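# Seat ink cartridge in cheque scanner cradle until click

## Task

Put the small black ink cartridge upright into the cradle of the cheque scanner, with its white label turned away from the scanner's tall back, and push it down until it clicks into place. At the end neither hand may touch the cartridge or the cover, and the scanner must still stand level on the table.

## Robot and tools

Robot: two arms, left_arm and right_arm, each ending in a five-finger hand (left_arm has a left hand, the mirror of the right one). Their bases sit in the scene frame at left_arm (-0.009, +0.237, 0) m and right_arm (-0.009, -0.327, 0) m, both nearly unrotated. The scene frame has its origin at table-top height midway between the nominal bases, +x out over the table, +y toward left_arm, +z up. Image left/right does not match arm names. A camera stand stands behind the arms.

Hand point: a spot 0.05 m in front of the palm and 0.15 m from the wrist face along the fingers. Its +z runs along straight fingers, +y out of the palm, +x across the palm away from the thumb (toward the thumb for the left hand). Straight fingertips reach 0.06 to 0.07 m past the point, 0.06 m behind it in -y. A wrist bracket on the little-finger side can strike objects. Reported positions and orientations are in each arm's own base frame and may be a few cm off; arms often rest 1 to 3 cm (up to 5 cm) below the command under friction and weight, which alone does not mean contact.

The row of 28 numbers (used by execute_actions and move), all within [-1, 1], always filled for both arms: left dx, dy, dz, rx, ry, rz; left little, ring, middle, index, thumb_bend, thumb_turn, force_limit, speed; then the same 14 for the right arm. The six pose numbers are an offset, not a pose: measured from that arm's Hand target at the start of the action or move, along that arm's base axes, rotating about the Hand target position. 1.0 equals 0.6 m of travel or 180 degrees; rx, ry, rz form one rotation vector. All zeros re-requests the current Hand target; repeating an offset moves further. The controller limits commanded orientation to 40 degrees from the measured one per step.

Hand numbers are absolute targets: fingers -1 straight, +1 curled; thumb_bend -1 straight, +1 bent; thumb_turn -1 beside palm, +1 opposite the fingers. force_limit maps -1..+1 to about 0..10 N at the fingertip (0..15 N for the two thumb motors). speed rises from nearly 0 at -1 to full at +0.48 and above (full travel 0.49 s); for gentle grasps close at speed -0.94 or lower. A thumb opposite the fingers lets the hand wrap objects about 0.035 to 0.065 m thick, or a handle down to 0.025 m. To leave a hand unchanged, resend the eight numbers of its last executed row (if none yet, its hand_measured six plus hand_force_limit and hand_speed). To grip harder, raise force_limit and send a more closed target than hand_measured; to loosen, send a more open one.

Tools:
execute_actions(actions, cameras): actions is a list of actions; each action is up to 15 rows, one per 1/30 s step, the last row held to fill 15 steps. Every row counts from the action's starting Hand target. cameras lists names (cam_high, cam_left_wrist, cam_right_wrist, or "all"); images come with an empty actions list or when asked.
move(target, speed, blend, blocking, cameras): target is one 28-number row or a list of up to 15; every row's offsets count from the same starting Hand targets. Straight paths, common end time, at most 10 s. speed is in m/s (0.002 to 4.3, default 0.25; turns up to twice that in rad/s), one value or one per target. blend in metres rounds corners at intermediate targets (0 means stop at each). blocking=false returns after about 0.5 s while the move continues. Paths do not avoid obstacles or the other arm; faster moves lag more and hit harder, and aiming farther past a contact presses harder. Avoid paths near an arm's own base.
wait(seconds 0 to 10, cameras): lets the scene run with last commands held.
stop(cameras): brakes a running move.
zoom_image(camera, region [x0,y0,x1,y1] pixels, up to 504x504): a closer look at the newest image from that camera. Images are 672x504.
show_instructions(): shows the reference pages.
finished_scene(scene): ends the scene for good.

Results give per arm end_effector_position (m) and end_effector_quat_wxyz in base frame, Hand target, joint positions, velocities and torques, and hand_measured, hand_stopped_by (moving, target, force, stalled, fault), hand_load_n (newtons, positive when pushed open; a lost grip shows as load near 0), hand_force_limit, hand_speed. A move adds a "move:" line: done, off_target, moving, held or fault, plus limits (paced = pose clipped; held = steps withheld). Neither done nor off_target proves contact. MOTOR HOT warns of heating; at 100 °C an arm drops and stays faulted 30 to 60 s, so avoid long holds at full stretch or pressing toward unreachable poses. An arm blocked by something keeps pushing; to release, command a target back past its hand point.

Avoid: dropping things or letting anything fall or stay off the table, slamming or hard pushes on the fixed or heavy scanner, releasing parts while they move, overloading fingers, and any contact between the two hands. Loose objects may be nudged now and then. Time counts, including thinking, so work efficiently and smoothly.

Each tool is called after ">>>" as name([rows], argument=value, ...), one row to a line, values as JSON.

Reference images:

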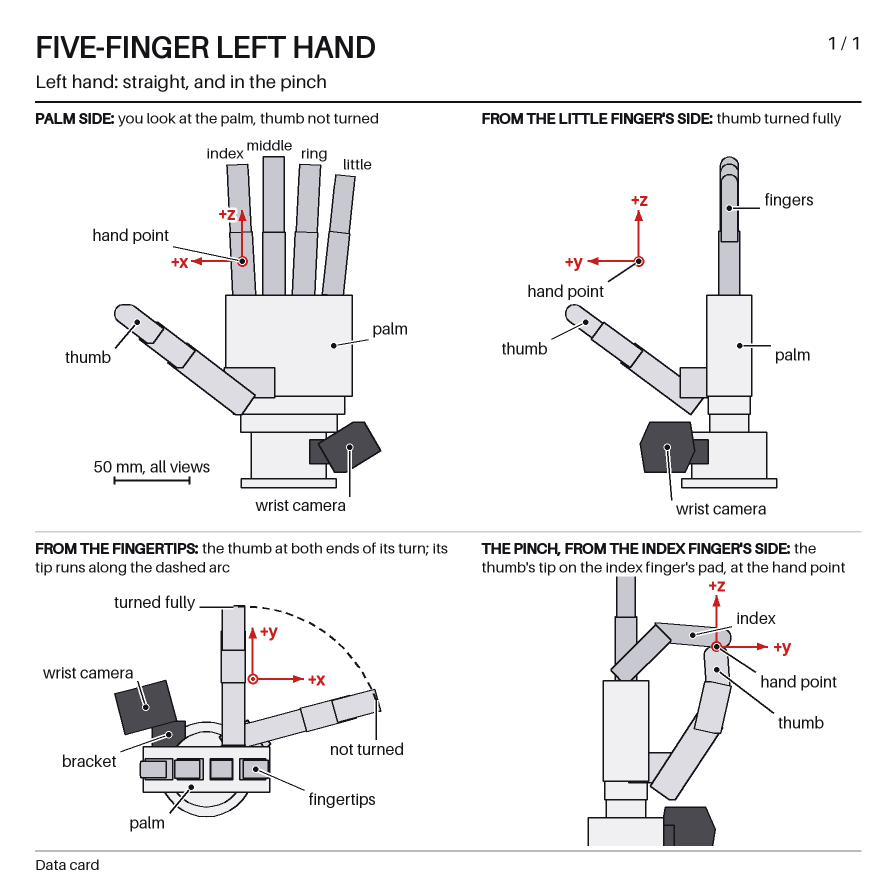

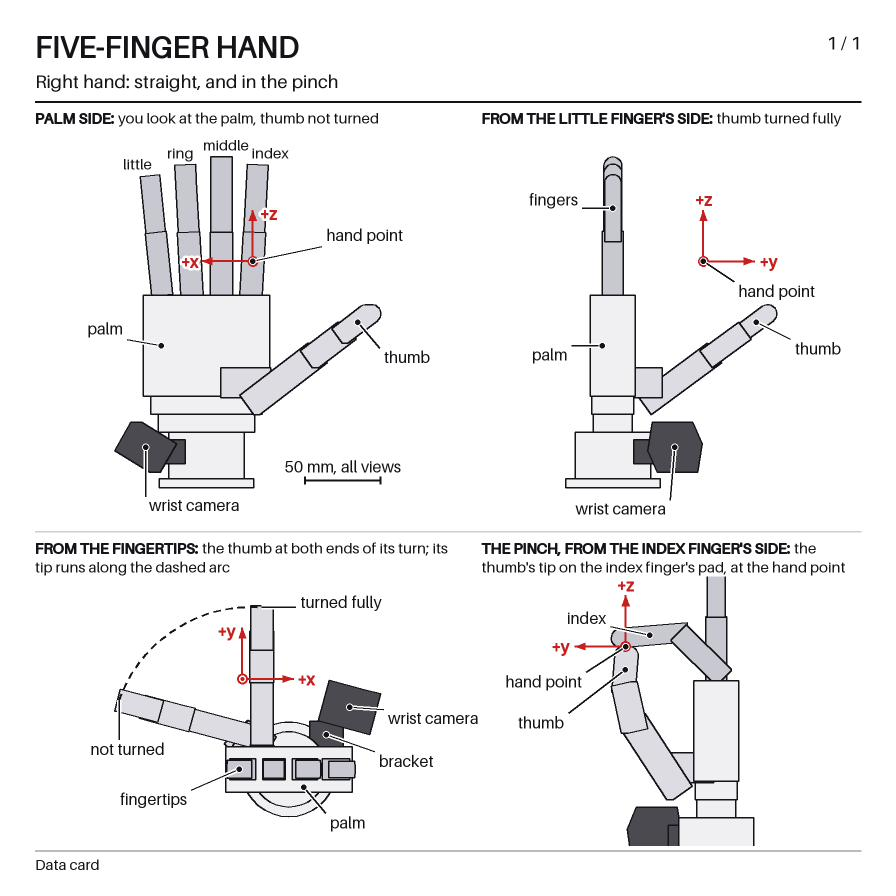

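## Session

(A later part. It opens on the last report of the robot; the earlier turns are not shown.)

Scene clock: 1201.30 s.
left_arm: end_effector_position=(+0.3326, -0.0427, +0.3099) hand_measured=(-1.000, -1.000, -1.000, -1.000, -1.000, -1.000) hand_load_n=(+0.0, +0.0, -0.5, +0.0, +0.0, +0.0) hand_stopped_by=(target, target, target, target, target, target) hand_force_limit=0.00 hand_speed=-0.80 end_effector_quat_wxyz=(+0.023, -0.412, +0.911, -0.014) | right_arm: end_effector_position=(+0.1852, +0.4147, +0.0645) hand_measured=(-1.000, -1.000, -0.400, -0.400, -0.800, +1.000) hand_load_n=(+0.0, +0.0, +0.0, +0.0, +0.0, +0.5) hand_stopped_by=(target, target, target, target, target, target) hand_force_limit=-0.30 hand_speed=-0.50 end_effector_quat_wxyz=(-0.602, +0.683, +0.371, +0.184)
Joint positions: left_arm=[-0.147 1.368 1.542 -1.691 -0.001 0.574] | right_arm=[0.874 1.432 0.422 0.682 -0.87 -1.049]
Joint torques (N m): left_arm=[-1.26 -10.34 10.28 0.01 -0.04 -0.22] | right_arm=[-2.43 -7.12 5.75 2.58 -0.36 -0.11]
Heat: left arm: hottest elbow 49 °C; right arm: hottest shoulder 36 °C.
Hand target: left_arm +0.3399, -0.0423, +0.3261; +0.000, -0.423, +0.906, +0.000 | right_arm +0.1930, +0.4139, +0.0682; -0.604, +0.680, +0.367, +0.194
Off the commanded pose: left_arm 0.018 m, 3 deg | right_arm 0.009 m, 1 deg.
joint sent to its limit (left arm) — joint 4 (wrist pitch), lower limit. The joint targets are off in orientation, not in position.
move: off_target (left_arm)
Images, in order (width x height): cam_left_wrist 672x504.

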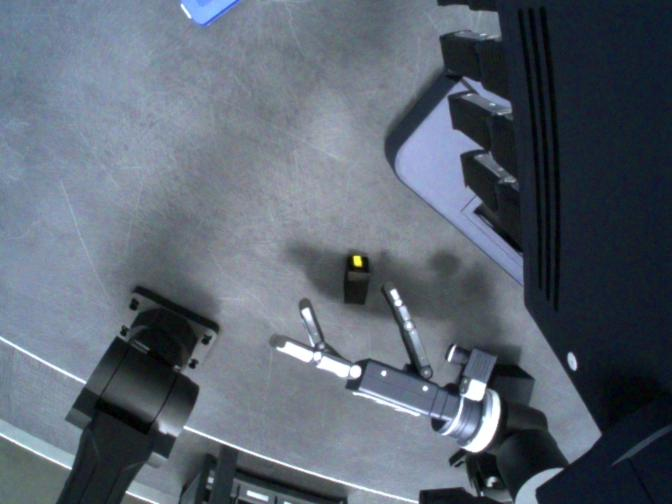

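>>> move(target=[0,0,0,0,0,0,-1,-1,-1,-1,-1,-1,0,-0.8, 0.005,-0.011,-0.0487,0,0,0,-1,-1,-0.4,-0.4,-0.8,1,-0.3,-0.5], speed=0.06, cameras=["cam_left_wrist","cam_right_wrist"])

>>> zoom_image(camera="cam_left_wrist", region=[250, 220, 450, 400])

Scene clock: 1218.80 s.
left_arm: end_effector_position=(+0.3326, -0.0427, +0.3099) hand_measured=(-1.000, -1.000, -1.000, -1.000, -1.000, -1.000) hand_load_n=(+0.0, +0.0, +0.0, +0.0, +0.0, +0.0) hand_stopped_by=(target, target, target, target, target, target) hand_force_limit=0.00 hand_speed=-0.80 end_effector_quat_wxyz=(+0.023, -0.412, +0.911, -0.014) | right_arm: end_effector_position=(+0.1884, +0.4087, +0.0364) hand_measured=(-1.000, -1.000, -0.400, -0.400, -0.800, +1.000) hand_load_n=(+0.0, +0.0, +0.0, +0.0, +0.0, +0.0) hand_stopped_by=(target, target, target, target, target, target) hand_force_limit=-0.30 hand_speed=-0.50 end_effector_quat_wxyz=(-0.603, +0.684, +0.367, +0.182)
Joint positions: left_arm=[-0.147 1.368 1.542 -1.691 -0.001 0.574] | right_arm=[0.852 1.542 0.4 0.81 -0.891 -1.049]
Joint torques (N m): left_arm=[-2.26 -10.29 10.22 0.03 -0.05 -0.22] | right_arm=[-2.26 -7.65 4.72 2.66 -0.37 -0.2]
Heat: left arm: hottest elbow 49 °C; right arm: hottest shoulder 36 °C.
Hand target: left_arm +0.3399, -0.0423, +0.3261; +0.000, -0.423, +0.906, +0.000 | right_arm +0.1959, +0.4074, +0.0391; -0.604, +0.680, +0.367, +0.194
Off the commanded pose: left_arm 0.018 m, 3 deg | right_arm 0.008 m, 1 deg.
joint sent to its limit (left arm) — joint 4 (wrist pitch), lower limit. The joint targets are off in orientation, not in position.
move: off_target (left_arm)
Images, in order (width x height): cam_left_wrist 672x504, cam_right_wrist 672x504.

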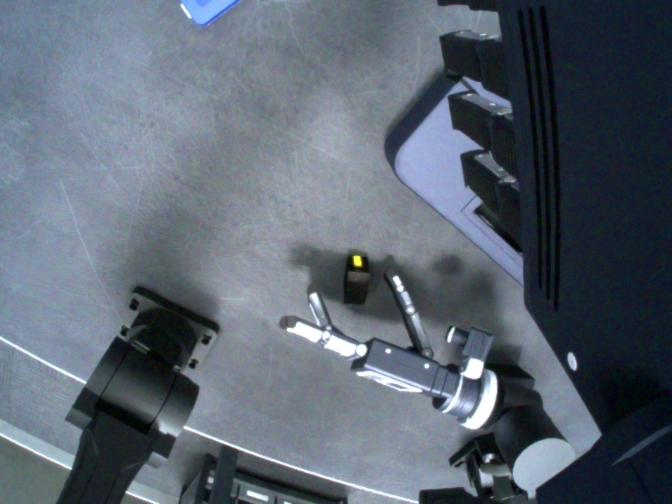

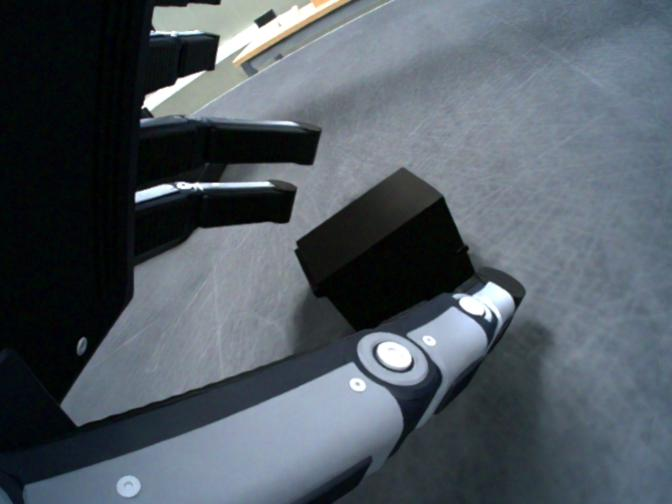

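Scaled by 2.520 from the camera's 672x504 image, which has a finer 960x720 frame.

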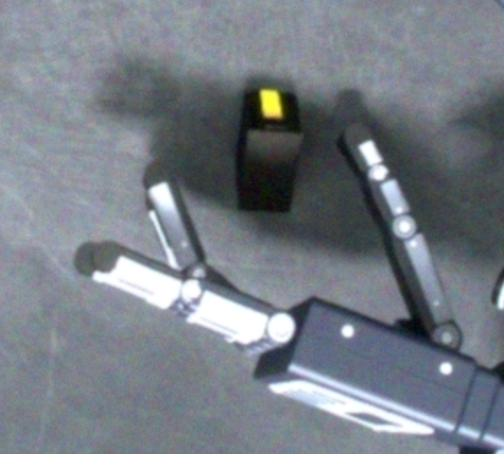

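>>> move(target=[0,0,0,0,0,0,-1,-1,-1,-1,-1,-1,0,-0.8, 0,0,0,0,0,0,-1,-1,-0.4,-0.04,0.1,1,-0.2,-0.9], speed=0.06, cameras=["cam_left_wrist","cam_right_wrist"])

>>> zoom_image(camera="cam_left_wrist", region=[250, 220, 450, 400])

>>> zoom_image(camera="cam_right_wrist", region=[280, 140, 520, 360])

Scene clock: 1234.17 s.
left_arm: end_effector_position=(+0.3326, -0.0427, +0.3099) hand_measured=(-1.000, -1.000, -1.000, -1.000, -1.000, -1.000) hand_load_n=(+0.0, +0.0, +0.0, -0.5, +0.0, +0.0) hand_stopped_by=(target, target, target, target, target, target) hand_force_limit=0.00 hand_speed=-0.80 end_effector_quat_wxyz=(+0.023, -0.412, +0.911, -0.014) | right_arm: end_effector_position=(+0.1885, +0.4088, +0.0365) hand_measured=(-1.000, -1.000, -0.400, -0.040, -0.232, +1.000) hand_load_n=(+0.0, +0.0, +0.0, +4.0, +6.5, -1.0) hand_stopped_by=(target, target, target, target, force, target) hand_force_limit=-0.20 hand_speed=-0.90 end_effector_quat_wxyz=(-0.603, +0.684, +0.367, +0.183)
Joint positions: left_arm=[-0.147 1.368 1.542 -1.691 -0.001 0.574] | right_arm=[0.852 1.542 0.4 0.81 -0.891 -1.049]
Joint torques (N m): left_arm=[-2.2 -9.82 9.98 -0.43 -0.09 -0.3] | right_arm=[-2.32 -7.59 4.67 2.61 -0.36 -0.2]
Heat: left arm: hottest elbow 50 °C; right arm: hottest shoulder 36 °C.
Hand target: left_arm +0.3399, -0.0423, +0.3261; +0.000, -0.423, +0.906, +0.000 | right_arm +0.1960, +0.4074, +0.0391; -0.604, +0.680, +0.367, +0.194
Off the commanded pose: left_arm 0.018 m, 3 deg | right_arm 0.008 m, 1 deg.
joint sent to its limit (left arm) — joint 4 (wrist pitch), lower limit. The joint targets are off in orientation, not in position.
move: off_target (left_arm)
Images, in order (width x height): cam_left_wrist 672x504, cam_right_wrist 672x504.

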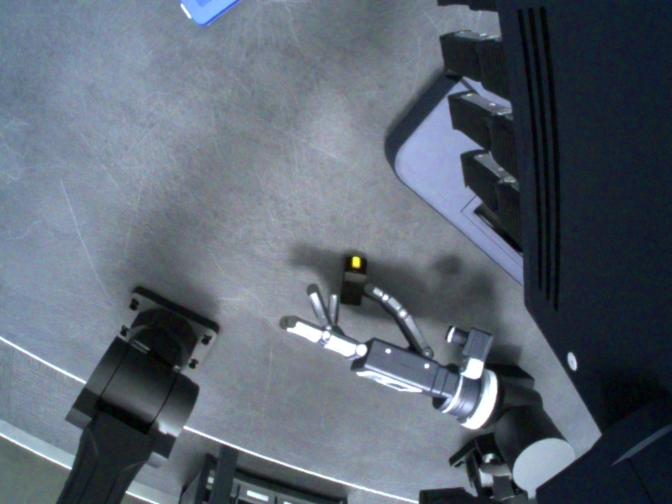

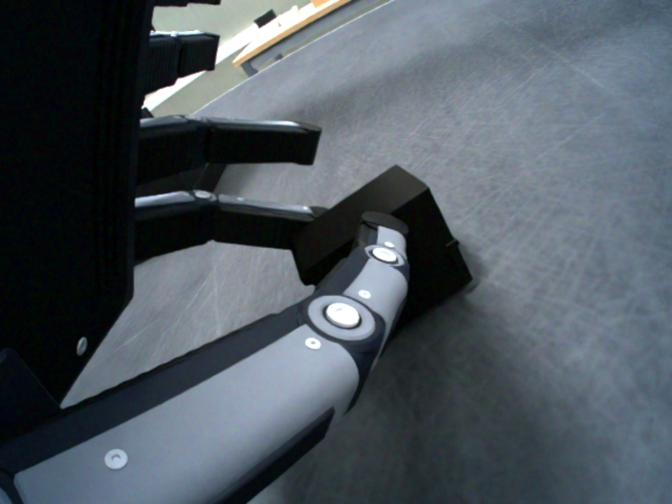

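Scaled by 2.520 from the camera's 672x504 image, which has a finer 960x720 frame.

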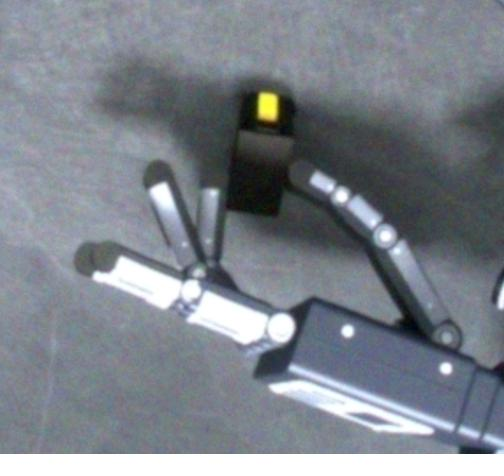

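Scaled by 2.100 from the camera's 672x504 image, which has a finer 960x720 frame.

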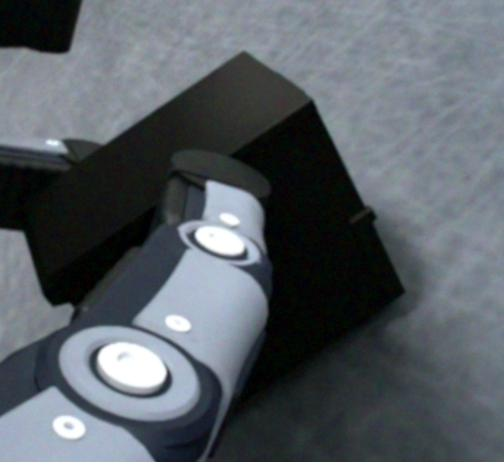

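>>> move(target=[0.055,-0.03,-0.05,0,0,0.333,-1,-1,-1,-1,-1,-1,0,-0.8, 0,0,0.2,0,0,0,-1,-1,-0.4,-0.04,0.1,1,-0.2,-0.9], speed=0.1, cameras=["all"])

>>> zoom_image(camera="cam_left_wrist", region=[200, 150, 500, 400])

>>> zoom_image(camera="cam_right_wrist", region=[280, 140, 520, 360])

Scene clock: 1260.43 s.
left_arm: end_effector_position=(+0.3667, -0.0617, +0.2927) hand_measured=(-1.000, -1.000, -1.000, -1.000, -1.000, -1.000) hand_load_n=(+0.0, +0.0, +0.0, +0.0, +0.0, +0.0) hand_stopped_by=(target, target, target, target, target, target) hand_force_limit=0.00 hand_speed=-0.80 end_effector_quat_wxyz=(+0.000, +0.812, -0.584, +0.000) | right_arm: end_effector_position=(+0.1764, +0.3950, +0.1267) hand_measured=(-1.000, -1.000, -0.400, -0.040, -0.232, +1.000) hand_load_n=(+0.0, +0.0, +0.0, +4.0, +6.5, -1.0) hand_stopped_by=(target, target, target, target, force, target) hand_force_limit=-0.20 hand_speed=-0.90 end_effector_quat_wxyz=(-0.597, +0.697, +0.361, +0.165)
Joint positions: left_arm=[-0.031 1.427 1.548 -1.691 -0.001 -0.356] | right_arm=[0.852 1.151 0.467 0.303 -0.891 -1.049]
Joint torques (N m): left_arm=[-0.5 -10.23 8.29 -0.16 0.03 -0.22] | right_arm=[-2.08 -6.71 11.66 1.59 -0.41 -0.2]
Heat: left arm: hottest elbow 50 °C; right arm: hottest shoulder 36 °C.
Hand target: left_arm +0.3729, -0.0602, +0.2962; +0.000, +0.819, -0.574, +0.000 | right_arm +0.1959, +0.4074, +0.1590; -0.604, +0.680, +0.367, +0.194
Off the commanded pose: left_arm 0.007 m, 1 deg | right_arm 0.040 m, 4 deg.
joint sent to its limit (left arm) — joint 4 (wrist pitch), lower limit. The joint targets still meet the commanded pose.
move: off_target (right_arm)

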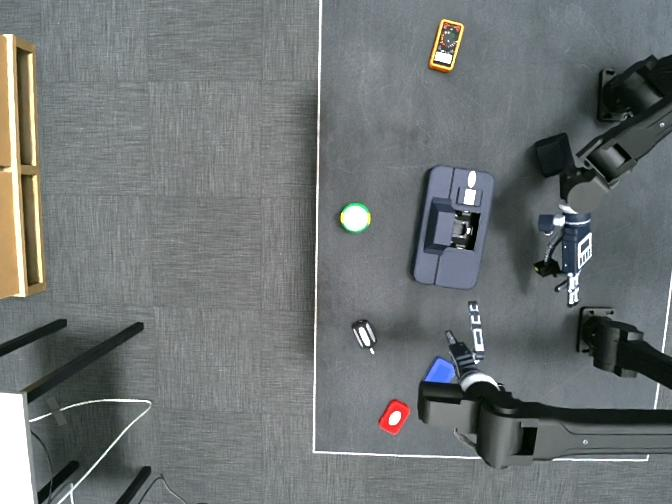

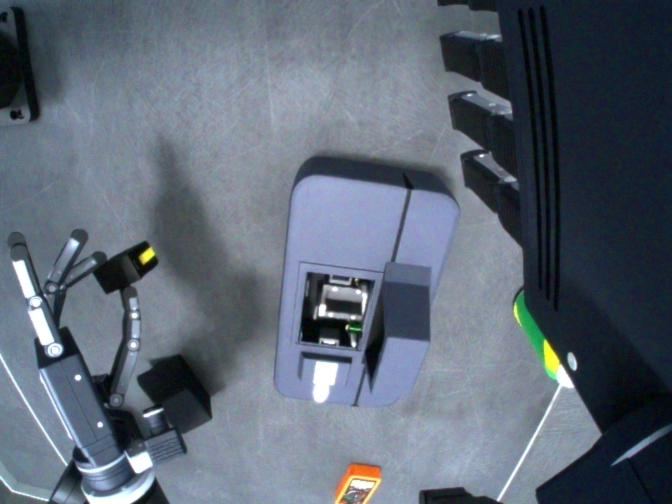

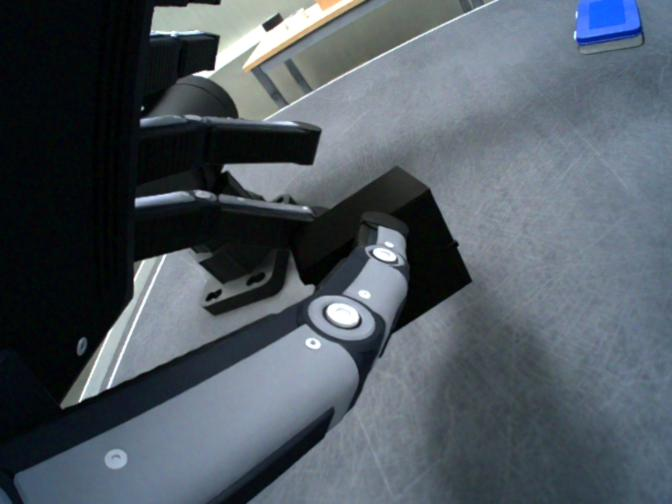

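Scaled by 1.680 from the camera's 672x504 image, which has a finer 960x720 frame.

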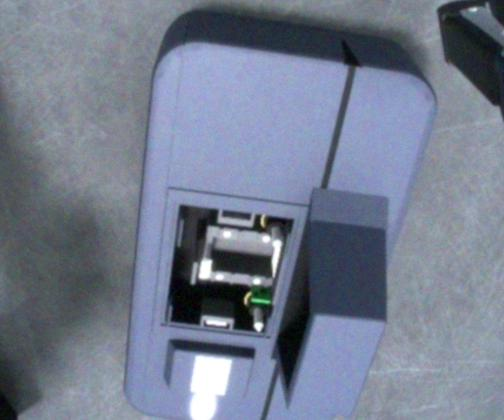

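Scaled by 2.100 from the camera's 672x504 image, which has a finer 960x720 frame.

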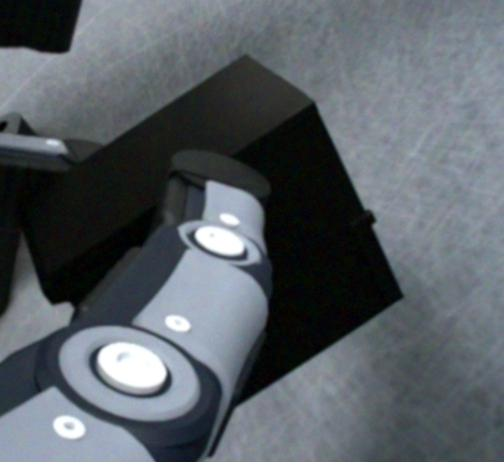

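>>> zoom_image(camera="cam_left_wrist", region=[290, 260, 390, 360])

>>> zoom_image(camera="cam_left_wrist", region=[80, 220, 180, 320])

Scaled by 5.040 from the camera's 672x504 image, which has a finer 960x720 frame.

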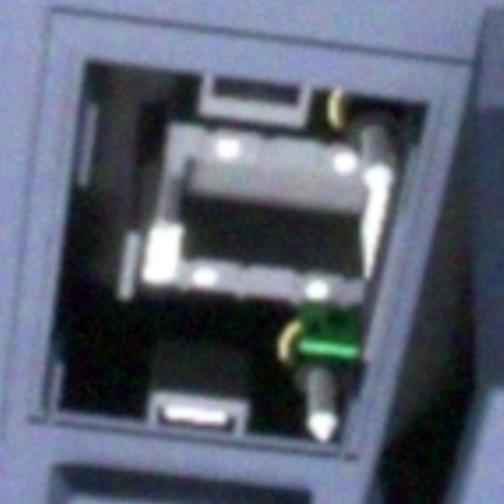

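Scaled by 5.040 from the camera's 672x504 image, which has a finer 960x720 frame.

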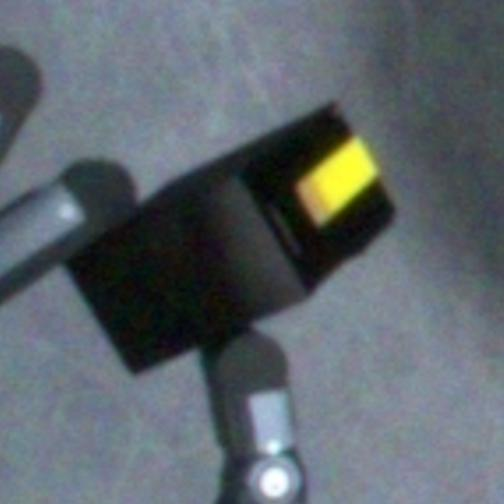

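>>> move([
  [0,0,0,0,0,0,-1,-1,-1,-1,-1,-1,0,-0.8, 0.08,-0.03,0.07,0,0,-0.06,-1,-1,-0.4,-0.04,0.1,1,-0.2,-0.9],
  [0,0,0,0,0,0,-1,-1,-1,-1,-1,-1,0,-0.8, 0.305,-0.12,0.055,0,0,-0.175,-1,-1,-0.4,-0.04,0.1,1,-0.2,-0.9],
], speed=0.1, blend=0.02, cameras=["all"])

>>> zoom_image(camera="cam_left_wrist", region=[240, 200, 440, 400])

Scene clock: 1442.63 s.
left_arm: end_effector_position=(+0.3667, -0.0617, +0.2927) hand_measured=(-1.000, -1.000, -1.000, -1.000, -1.000, -1.000) hand_load_n=(+0.0, +0.0, +0.0, +0.0, +0.0, +0.0) hand_stopped_by=(target, target, target, target, target, target) hand_force_limit=0.00 hand_speed=-0.80 end_effector_quat_wxyz=(+0.000, +0.812, -0.583, +0.000) | right_arm: end_effector_position=(+0.3537, +0.3264, +0.1583) hand_measured=(-1.000, -1.000, -0.400, -0.040, -0.232, +1.000) hand_load_n=(+0.0, +0.0, +0.0, +4.0, +6.5, -1.0) hand_stopped_by=(target, target, target, target, force, target) hand_force_limit=-0.20 hand_speed=-0.90 end_effector_quat_wxyz=(-0.520, +0.774, +0.166, +0.321)
Joint positions: left_arm=[-0.031 1.427 1.548 -1.691 -0.001 -0.356] | right_arm=[0.553 1.176 0.586 0.266 -0.65 -0.964]
Joint torques (N m): left_arm=[-1.08 -10.11 8.61 -0.53 0.02 -0.17] | right_arm=[-1.96 -6.36 12.51 2.89 -0.14 -0.07]
Heat: left arm: hottest elbow 47 °C; right arm: hottest elbow 49 °C.
Hand target: left_arm +0.3729, -0.0602, +0.2962; +0.000, +0.819, -0.574, +0.000 | right_arm +0.3790, +0.3354, +0.1922; -0.529, +0.754, +0.168, +0.351
Off the commanded pose: left_arm 0.007 m, 1 deg | right_arm 0.043 m, 4 deg.
joint sent to its limit (left arm) — joint 4 (wrist pitch), lower limit. The joint targets still meet the commanded pose.
move: off_target (right_arm)

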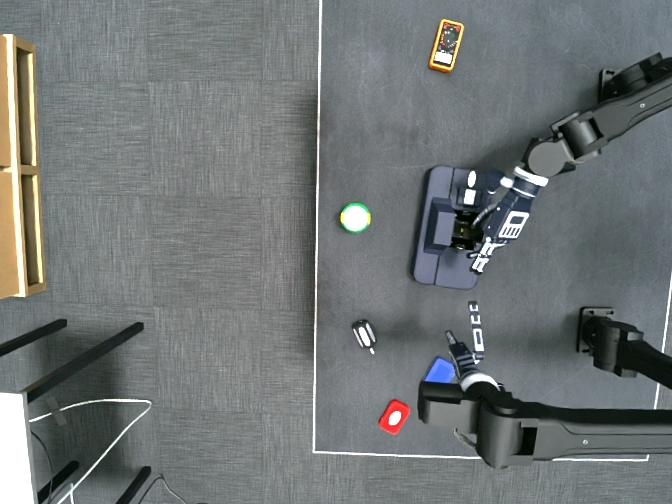

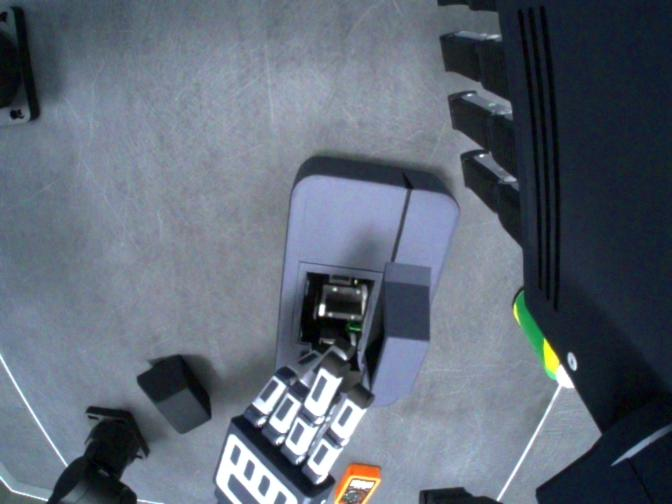

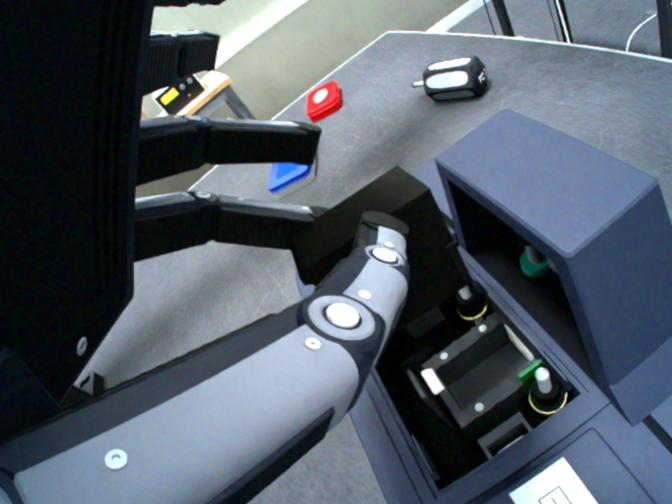

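Scaled by 2.520 from the camera's 672x504 image, which has a finer 960x720 frame.

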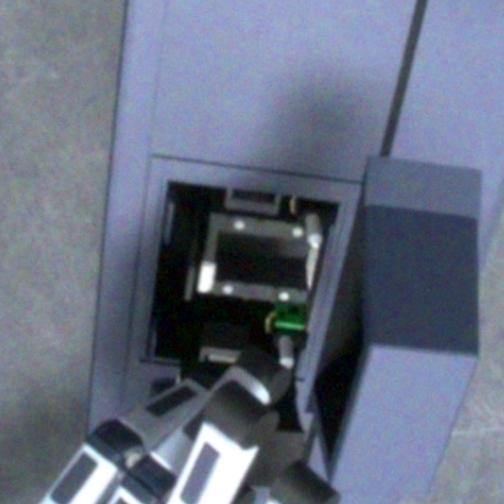

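>>> zoom_image(camera="cam_right_wrist", region=[280, 150, 480, 350])

>>> zoom_image(camera="cam_right_wrist", region=[370, 270, 590, 490])

Scaled by 2.520 from the camera's 672x504 image, which has a finer 960x720 frame.

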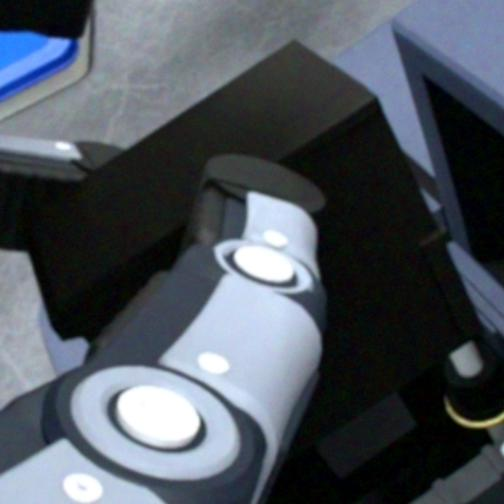

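Scaled by 2.291 from the camera's 672x504 image, which has a finer 960x720 frame.

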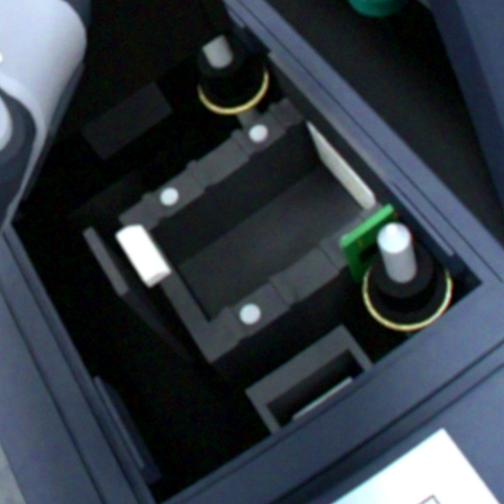

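>>> move([
  [0,0,0,0,0,0,-1,-1,-1,-1,-1,-1,0,-0.8, -0.27,0.175,-0.02,0,0,0,-1,-1,-0.4,-0.04,0.1,1,-0.2,-0.9],
  [0,0,0,0,0,0,-1,-1,-1,-1,-1,-1,0,-0.8, -0.285,0.16,-0.215,0,0,0,-1,-1,-0.4,-0.04,0.1,1,-0.2,-0.9],
], speed=0.12, blend=0.02, cameras=["cam_left_wrist","cam_right_wrist"])

Scene clock: 1680.37 s.
left_arm: end_effector_position=(+0.3667, -0.0617, +0.2927) hand_measured=(-1.000, -1.000, -1.000, -1.000, -1.000, -1.000) hand_load_n=(+0.0, +0.0, +0.0, +0.0, +0.0, +0.0) hand_stopped_by=(target, target, target, target, target, target) hand_force_limit=0.00 hand_speed=-0.80 end_effector_quat_wxyz=(+0.000, +0.812, -0.583, +0.000) | right_arm: end_effector_position=(+0.2126, +0.4232, +0.0527) hand_measured=(-1.000, -1.000, -0.400, -0.040, -0.232, +1.000) hand_load_n=(+0.0, +0.0, +0.0, +4.0, +6.5, -1.0) hand_stopped_by=(target, target, target, target, force, target) hand_force_limit=-0.20 hand_speed=-0.90 end_effector_quat_wxyz=(-0.515, +0.766, +0.167, +0.348)
Joint positions: left_arm=[-0.031 1.427 1.548 -1.691 -0.001 -0.356] | right_arm=[1.131 1.461 0.374 0.857 -0.059 -0.823]
Joint torques (N m): left_arm=[-1.14 -10.75 8.76 -0.34 0.06 -0.25] | right_arm=[-0.32 -8.06 5.57 3.07 0.1 -0.07]
Heat: left arm: hottest elbow 46 °C; right arm: hottest elbow 57 °C.
Hand target: left_arm +0.3729, -0.0602, +0.2962; +0.000, +0.819, -0.574, +0.000 | right_arm +0.2081, +0.4313, +0.0629; -0.529, +0.754, +0.168, +0.351
Off the commanded pose: left_arm 0.007 m, 1 deg | right_arm 0.014 m, 2 deg.
joint sent to its limit (left arm) — joint 4 (wrist pitch), lower limit. The joint targets still meet the commanded pose.
move: off_target (right_arm)
Images, in order (width x height): cam_left_wrist 672x504, cam_right_wrist 672x504.

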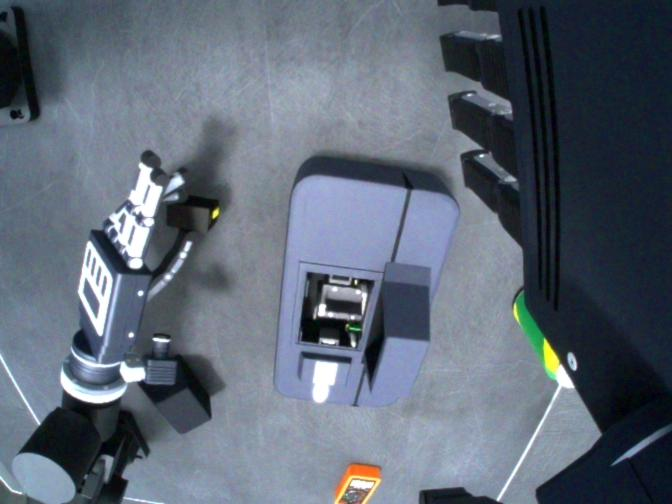

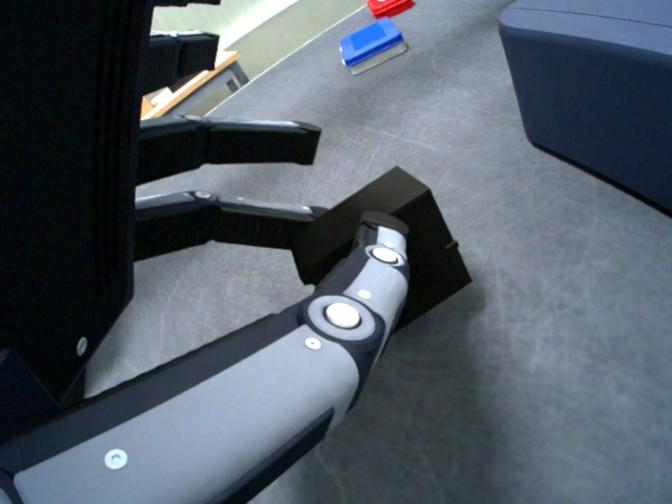

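>>> move(target=[0,0,0,0,0,0,-1,-1,-1,-1,-1,-1,0,-0.8, 0,0.02,-0.031,0,0,0,-1,-1,-0.4,-0.04,0.1,1,-0.2,-0.9], speed=0.06, cameras=["cam_left_wrist","cam_right_wrist"])

>>> zoom_image(camera="cam_right_wrist", region=[280, 140, 520, 360])

>>> zoom_image(camera="cam_left_wrist", region=[100, 130, 260, 290])

Scene clock: 1693.70 s.
left_arm: end_effector_position=(+0.3667, -0.0617, +0.2927) hand_measured=(-1.000, -1.000, -1.000, -1.000, -1.000, -1.000) hand_load_n=(+0.0, +0.0, +0.0, +0.0, +0.0, +0.0) hand_stopped_by=(target, target, target, target, target, target) hand_force_limit=0.00 hand_speed=-0.80 end_effector_quat_wxyz=(+0.000, +0.812, -0.583, +0.000) | right_arm: end_effector_position=(+0.2102, +0.4277, +0.0343) hand_measured=(-1.000, -1.000, -0.400, -0.040, -0.232, +1.000) hand_load_n=(+0.0, +0.0, +0.0, +0.5, +0.5, +0.0) hand_stopped_by=(target, target, target, target, force, target) hand_force_limit=-0.20 hand_speed=-0.90 end_effector_quat_wxyz=(-0.514, +0.766, +0.167, +0.349)
Joint positions: left_arm=[-0.031 1.427 1.548 -1.691 -0.001 -0.356] | right_arm=[1.146 1.55 0.374 0.944 -0.042 -0.821]
Joint torques (N m): left_arm=[-1.49 -9.99 8.59 -0.14 -0.01 -0.21] | right_arm=[0.15 -7.41 6.54 2.93 0.05 -0.09]
Heat: left arm: hottest elbow 46 °C; right arm: hottest elbow 53 °C.
Hand target: left_arm +0.3729, -0.0602, +0.2962; +0.000, +0.819, -0.574, +0.000 | right_arm +0.2080, +0.4433, +0.0444; -0.529, +0.754, +0.168, +0.351
Off the commanded pose: left_arm 0.007 m, 1 deg | right_arm 0.019 m, 2 deg.
joint sent to its limit (left arm) — joint 4 (wrist pitch), lower limit. The joint targets still meet the commanded pose.
move: off_target (right_arm)
Images, in order (width x height): cam_left_wrist 672x504, cam_right_wrist 672x504.

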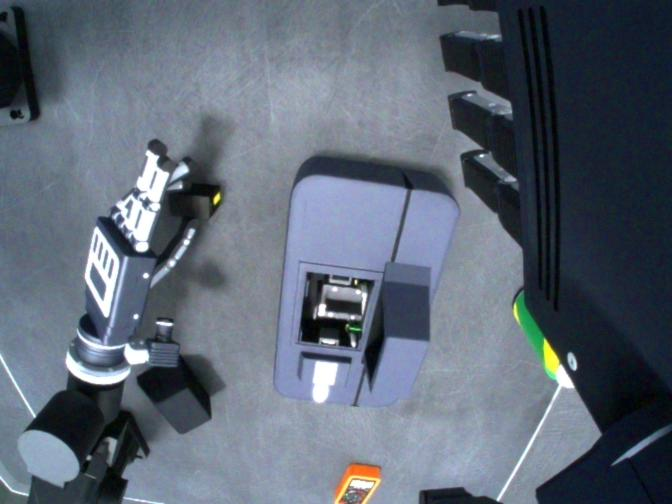

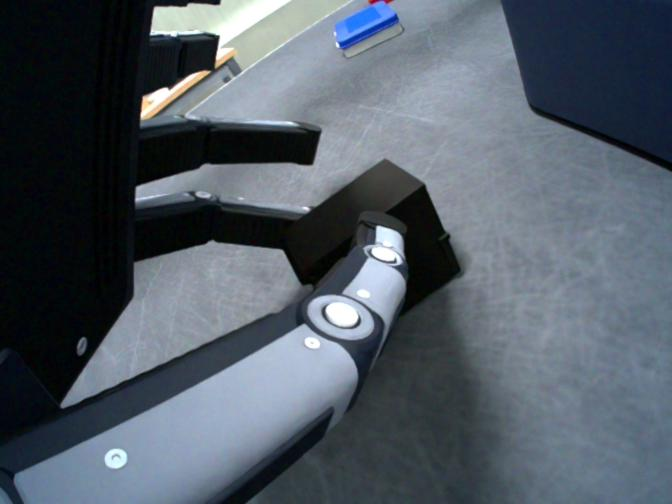

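Scaled by 2.100 from the camera's 672x504 image, which has a finer 960x720 frame.

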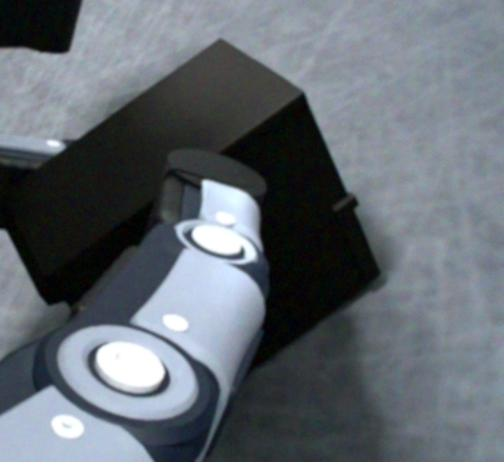

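Scaled by 3.150 from the camera's 672x504 image, which has a finer 960x720 frame.

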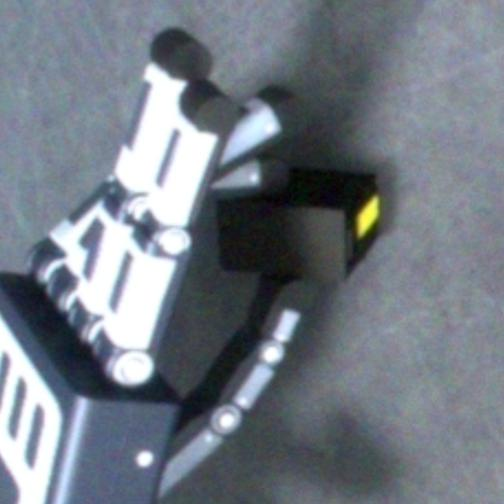

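>>> move(target=[0,0,0,0,0,0,-1,-1,-1,-1,-1,-1,0,-0.8, 0,0,0,0,0,0,-1,-1,-0.4,-0.4,-0.6,1,-0.2,-0.6], speed=0.06, cameras=["cam_left_wrist","cam_right_wrist"])

>>> zoom_image(camera="cam_left_wrist", region=[120, 130, 240, 250])

>>> zoom_image(camera="cam_right_wrist", region=[280, 140, 520, 360])

Scene clock: 1711.10 s.
left_arm: end_effector_position=(+0.3667, -0.0617, +0.2927) hand_measured=(-1.000, -1.000, -1.000, -1.000, -1.000, -1.000) hand_load_n=(+0.0, +0.0, +0.0, +0.0, +0.0, +0.0) hand_stopped_by=(target, target, target, target, target, target) hand_force_limit=0.00 hand_speed=-0.80 end_effector_quat_wxyz=(+0.000, +0.812, -0.583, +0.000) | right_arm: end_effector_position=(+0.2099, +0.4278, +0.0343) hand_measured=(-1.000, -1.000, -0.400, -0.400, -0.600, +1.000) hand_load_n=(+0.0, +0.0, +0.0, +0.0, +0.0, +0.0) hand_stopped_by=(target, target, target, target, target, target) hand_force_limit=-0.20 hand_speed=-0.60 end_effector_quat_wxyz=(-0.514, +0.766, +0.167, +0.348)
Joint positions: left_arm=[-0.031 1.427 1.548 -1.691 -0.001 -0.356] | right_arm=[1.147 1.55 0.374 0.944 -0.042 -0.821]
Joint torques (N m): left_arm=[-2.08 -9.82 8.43 -0.28 0.02 -0.23] | right_arm=[0.32 -7.24 6.61 3 0.04 -0.07]
Heat: left arm: hottest elbow 46 °C; right arm: hottest elbow 50 °C.
Hand target: left_arm +0.3729, -0.0602, +0.2962; +0.000, +0.819, -0.574, +0.000 | right_arm +0.2081, +0.4433, +0.0444; -0.529, +0.754, +0.168, +0.351
Off the commanded pose: left_arm 0.007 m, 1 deg | right_arm 0.019 m, 2 deg.
joint sent to its limit (left arm) — joint 4 (wrist pitch), lower limit. The joint targets still meet the commanded pose.
move: off_target (right_arm)
Images, in order (width x height): cam_left_wrist 672x504, cam_right_wrist 672x504.

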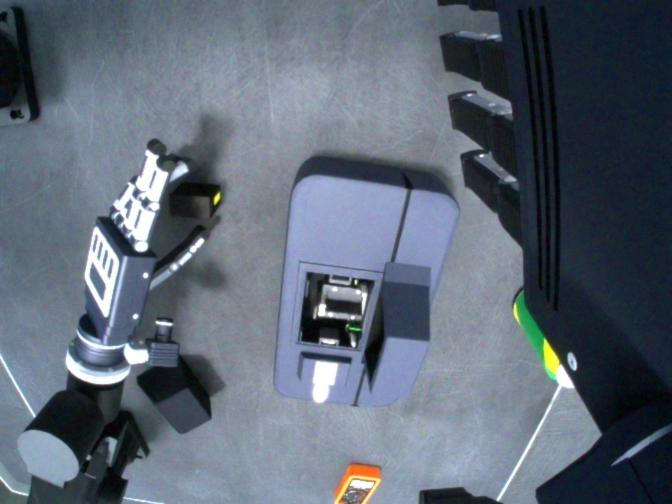

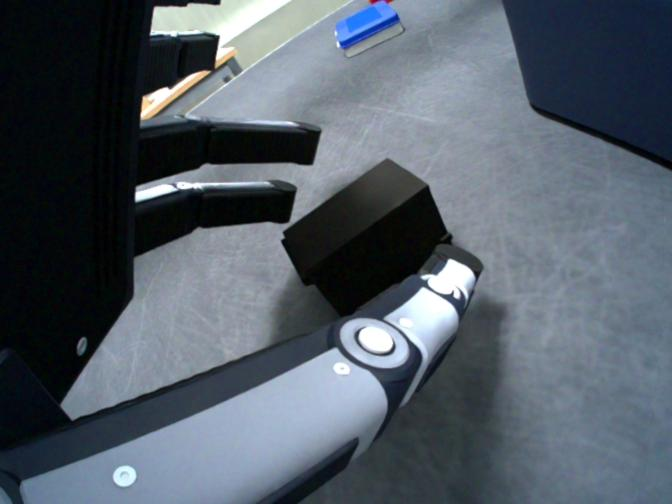

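Scaled by 4.200 from the camera's 672x504 image, which has a finer 960x720 frame.

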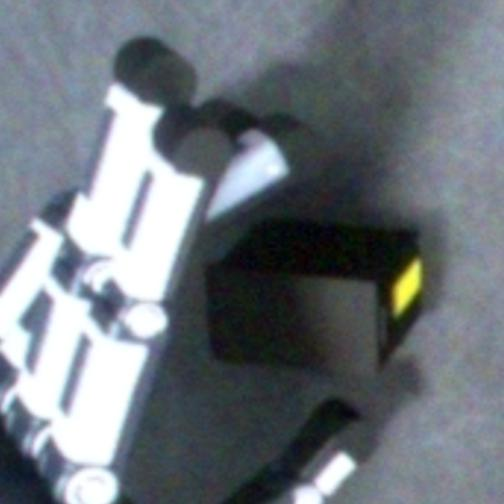

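Scaled by 2.100 from the camera's 672x504 image, which has a finer 960x720 frame.

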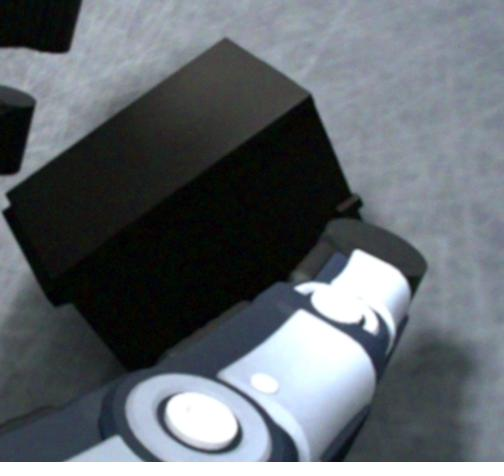

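>>> move([
  [0,0,0,0,0,0,-1,-1,-1,-1,-1,-1,0,-0.8, 0,-0.002,-0.0145,0,0,0,-1,-1,-0.4,-0.4,-0.6,1,-0.2,-0.6],
  [0,0,0,0,0,0,-1,-1,-1,-1,-1,-1,0,-0.8, 0,-0.002,-0.0145,0,0,0,-1,-1,-0.4,-0.4,-0.26,1,0,-0.85],
], speed=0.04, cameras=["cam_left_wrist","cam_right_wrist"])

>>> zoom_image(camera="cam_left_wrist", region=[120, 130, 240, 250])

>>> zoom_image(camera="cam_right_wrist", region=[280, 140, 520, 360])

Scene clock: 1740.67 s.
left_arm: end_effector_position=(+0.3667, -0.0617, +0.2927) hand_measured=(-1.000, -1.000, -1.000, -1.000, -1.000, -1.000) hand_load_n=(+0.0, +0.0, +0.0, +0.0, +0.0, +0.0) hand_stopped_by=(target, target, target, target, target, target) hand_force_limit=0.00 hand_speed=-0.80 end_effector_quat_wxyz=(+0.000, +0.812, -0.583, +0.000) | right_arm: end_effector_position=(+0.2104, +0.4290, +0.0268) hand_measured=(-1.000, -1.000, -0.400, -0.400, -0.260, +1.000) hand_load_n=(+0.0, +0.0, +0.0, +0.0, +0.0, +0.0) hand_stopped_by=(target, target, target, target, target, target) hand_force_limit=0.00 hand_speed=-0.85 end_effector_quat_wxyz=(-0.515, +0.765, +0.167, +0.349)
Joint positions: left_arm=[-0.031 1.427 1.548 -1.691 -0.001 -0.356] | right_arm=[1.147 1.589 0.374 0.986 -0.042 -0.821]
Joint torques (N m): left_arm=[-1.26 -10.29 8.53 -0.29 0.03 -0.22] | right_arm=[0.09 -7.71 5.82 3.02 -0.02 -0.07]
Heat: left arm: hottest elbow 46 °C; right arm: hottest elbow 46 °C.
Hand target: left_arm +0.3729, -0.0602, +0.2962; +0.000, +0.819, -0.574, +0.000 | right_arm +0.2081, +0.4421, +0.0357; -0.529, +0.754, +0.168, +0.351
Off the commanded pose: left_arm 0.007 m, 1 deg | right_arm 0.016 m, 2 deg.
joint sent to its limit (left arm) — joint 4 (wrist pitch), lower limit. The joint targets still meet the commanded pose.
move: off_target (right_arm); target 2's new numbers were sent with right_arm's hand 0.016 m and 2 deg from that target
Images, in order (width x height): cam_left_wrist 672x504, cam_right_wrist 672x504.

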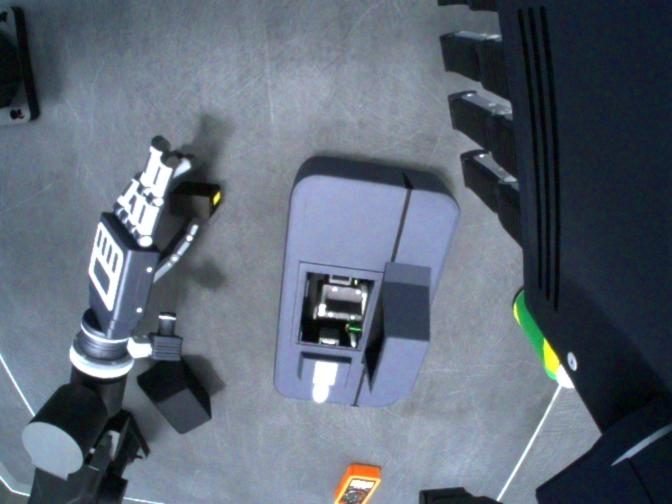

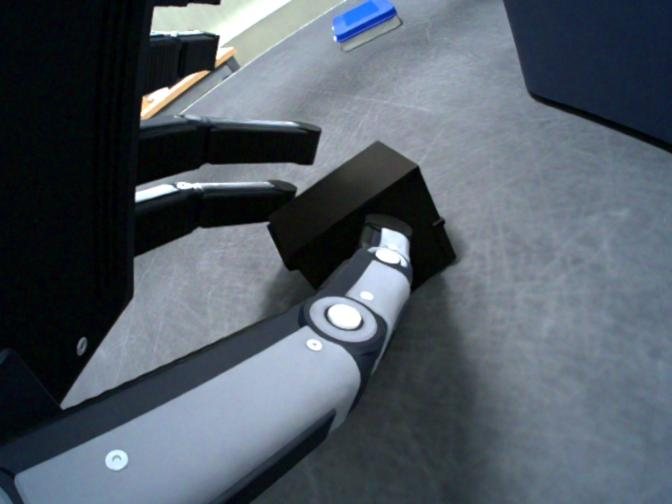

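Scaled by 4.200 from the camera's 672x504 image, which has a finer 960x720 frame.

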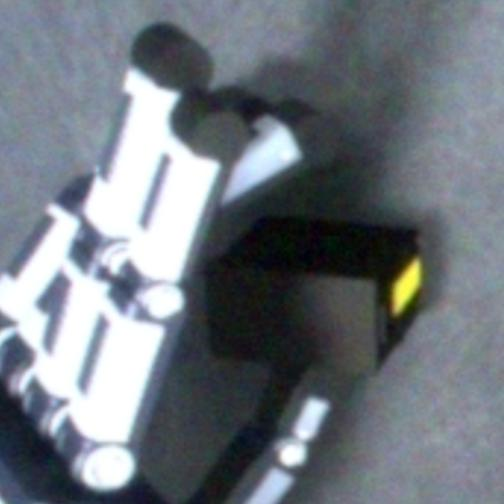

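Scaled by 2.100 from the camera's 672x504 image, which has a finer 960x720 frame.

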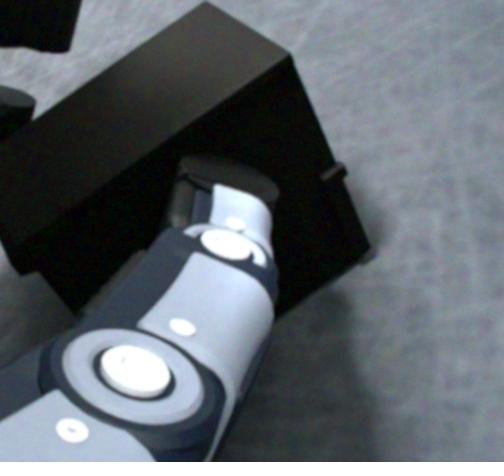

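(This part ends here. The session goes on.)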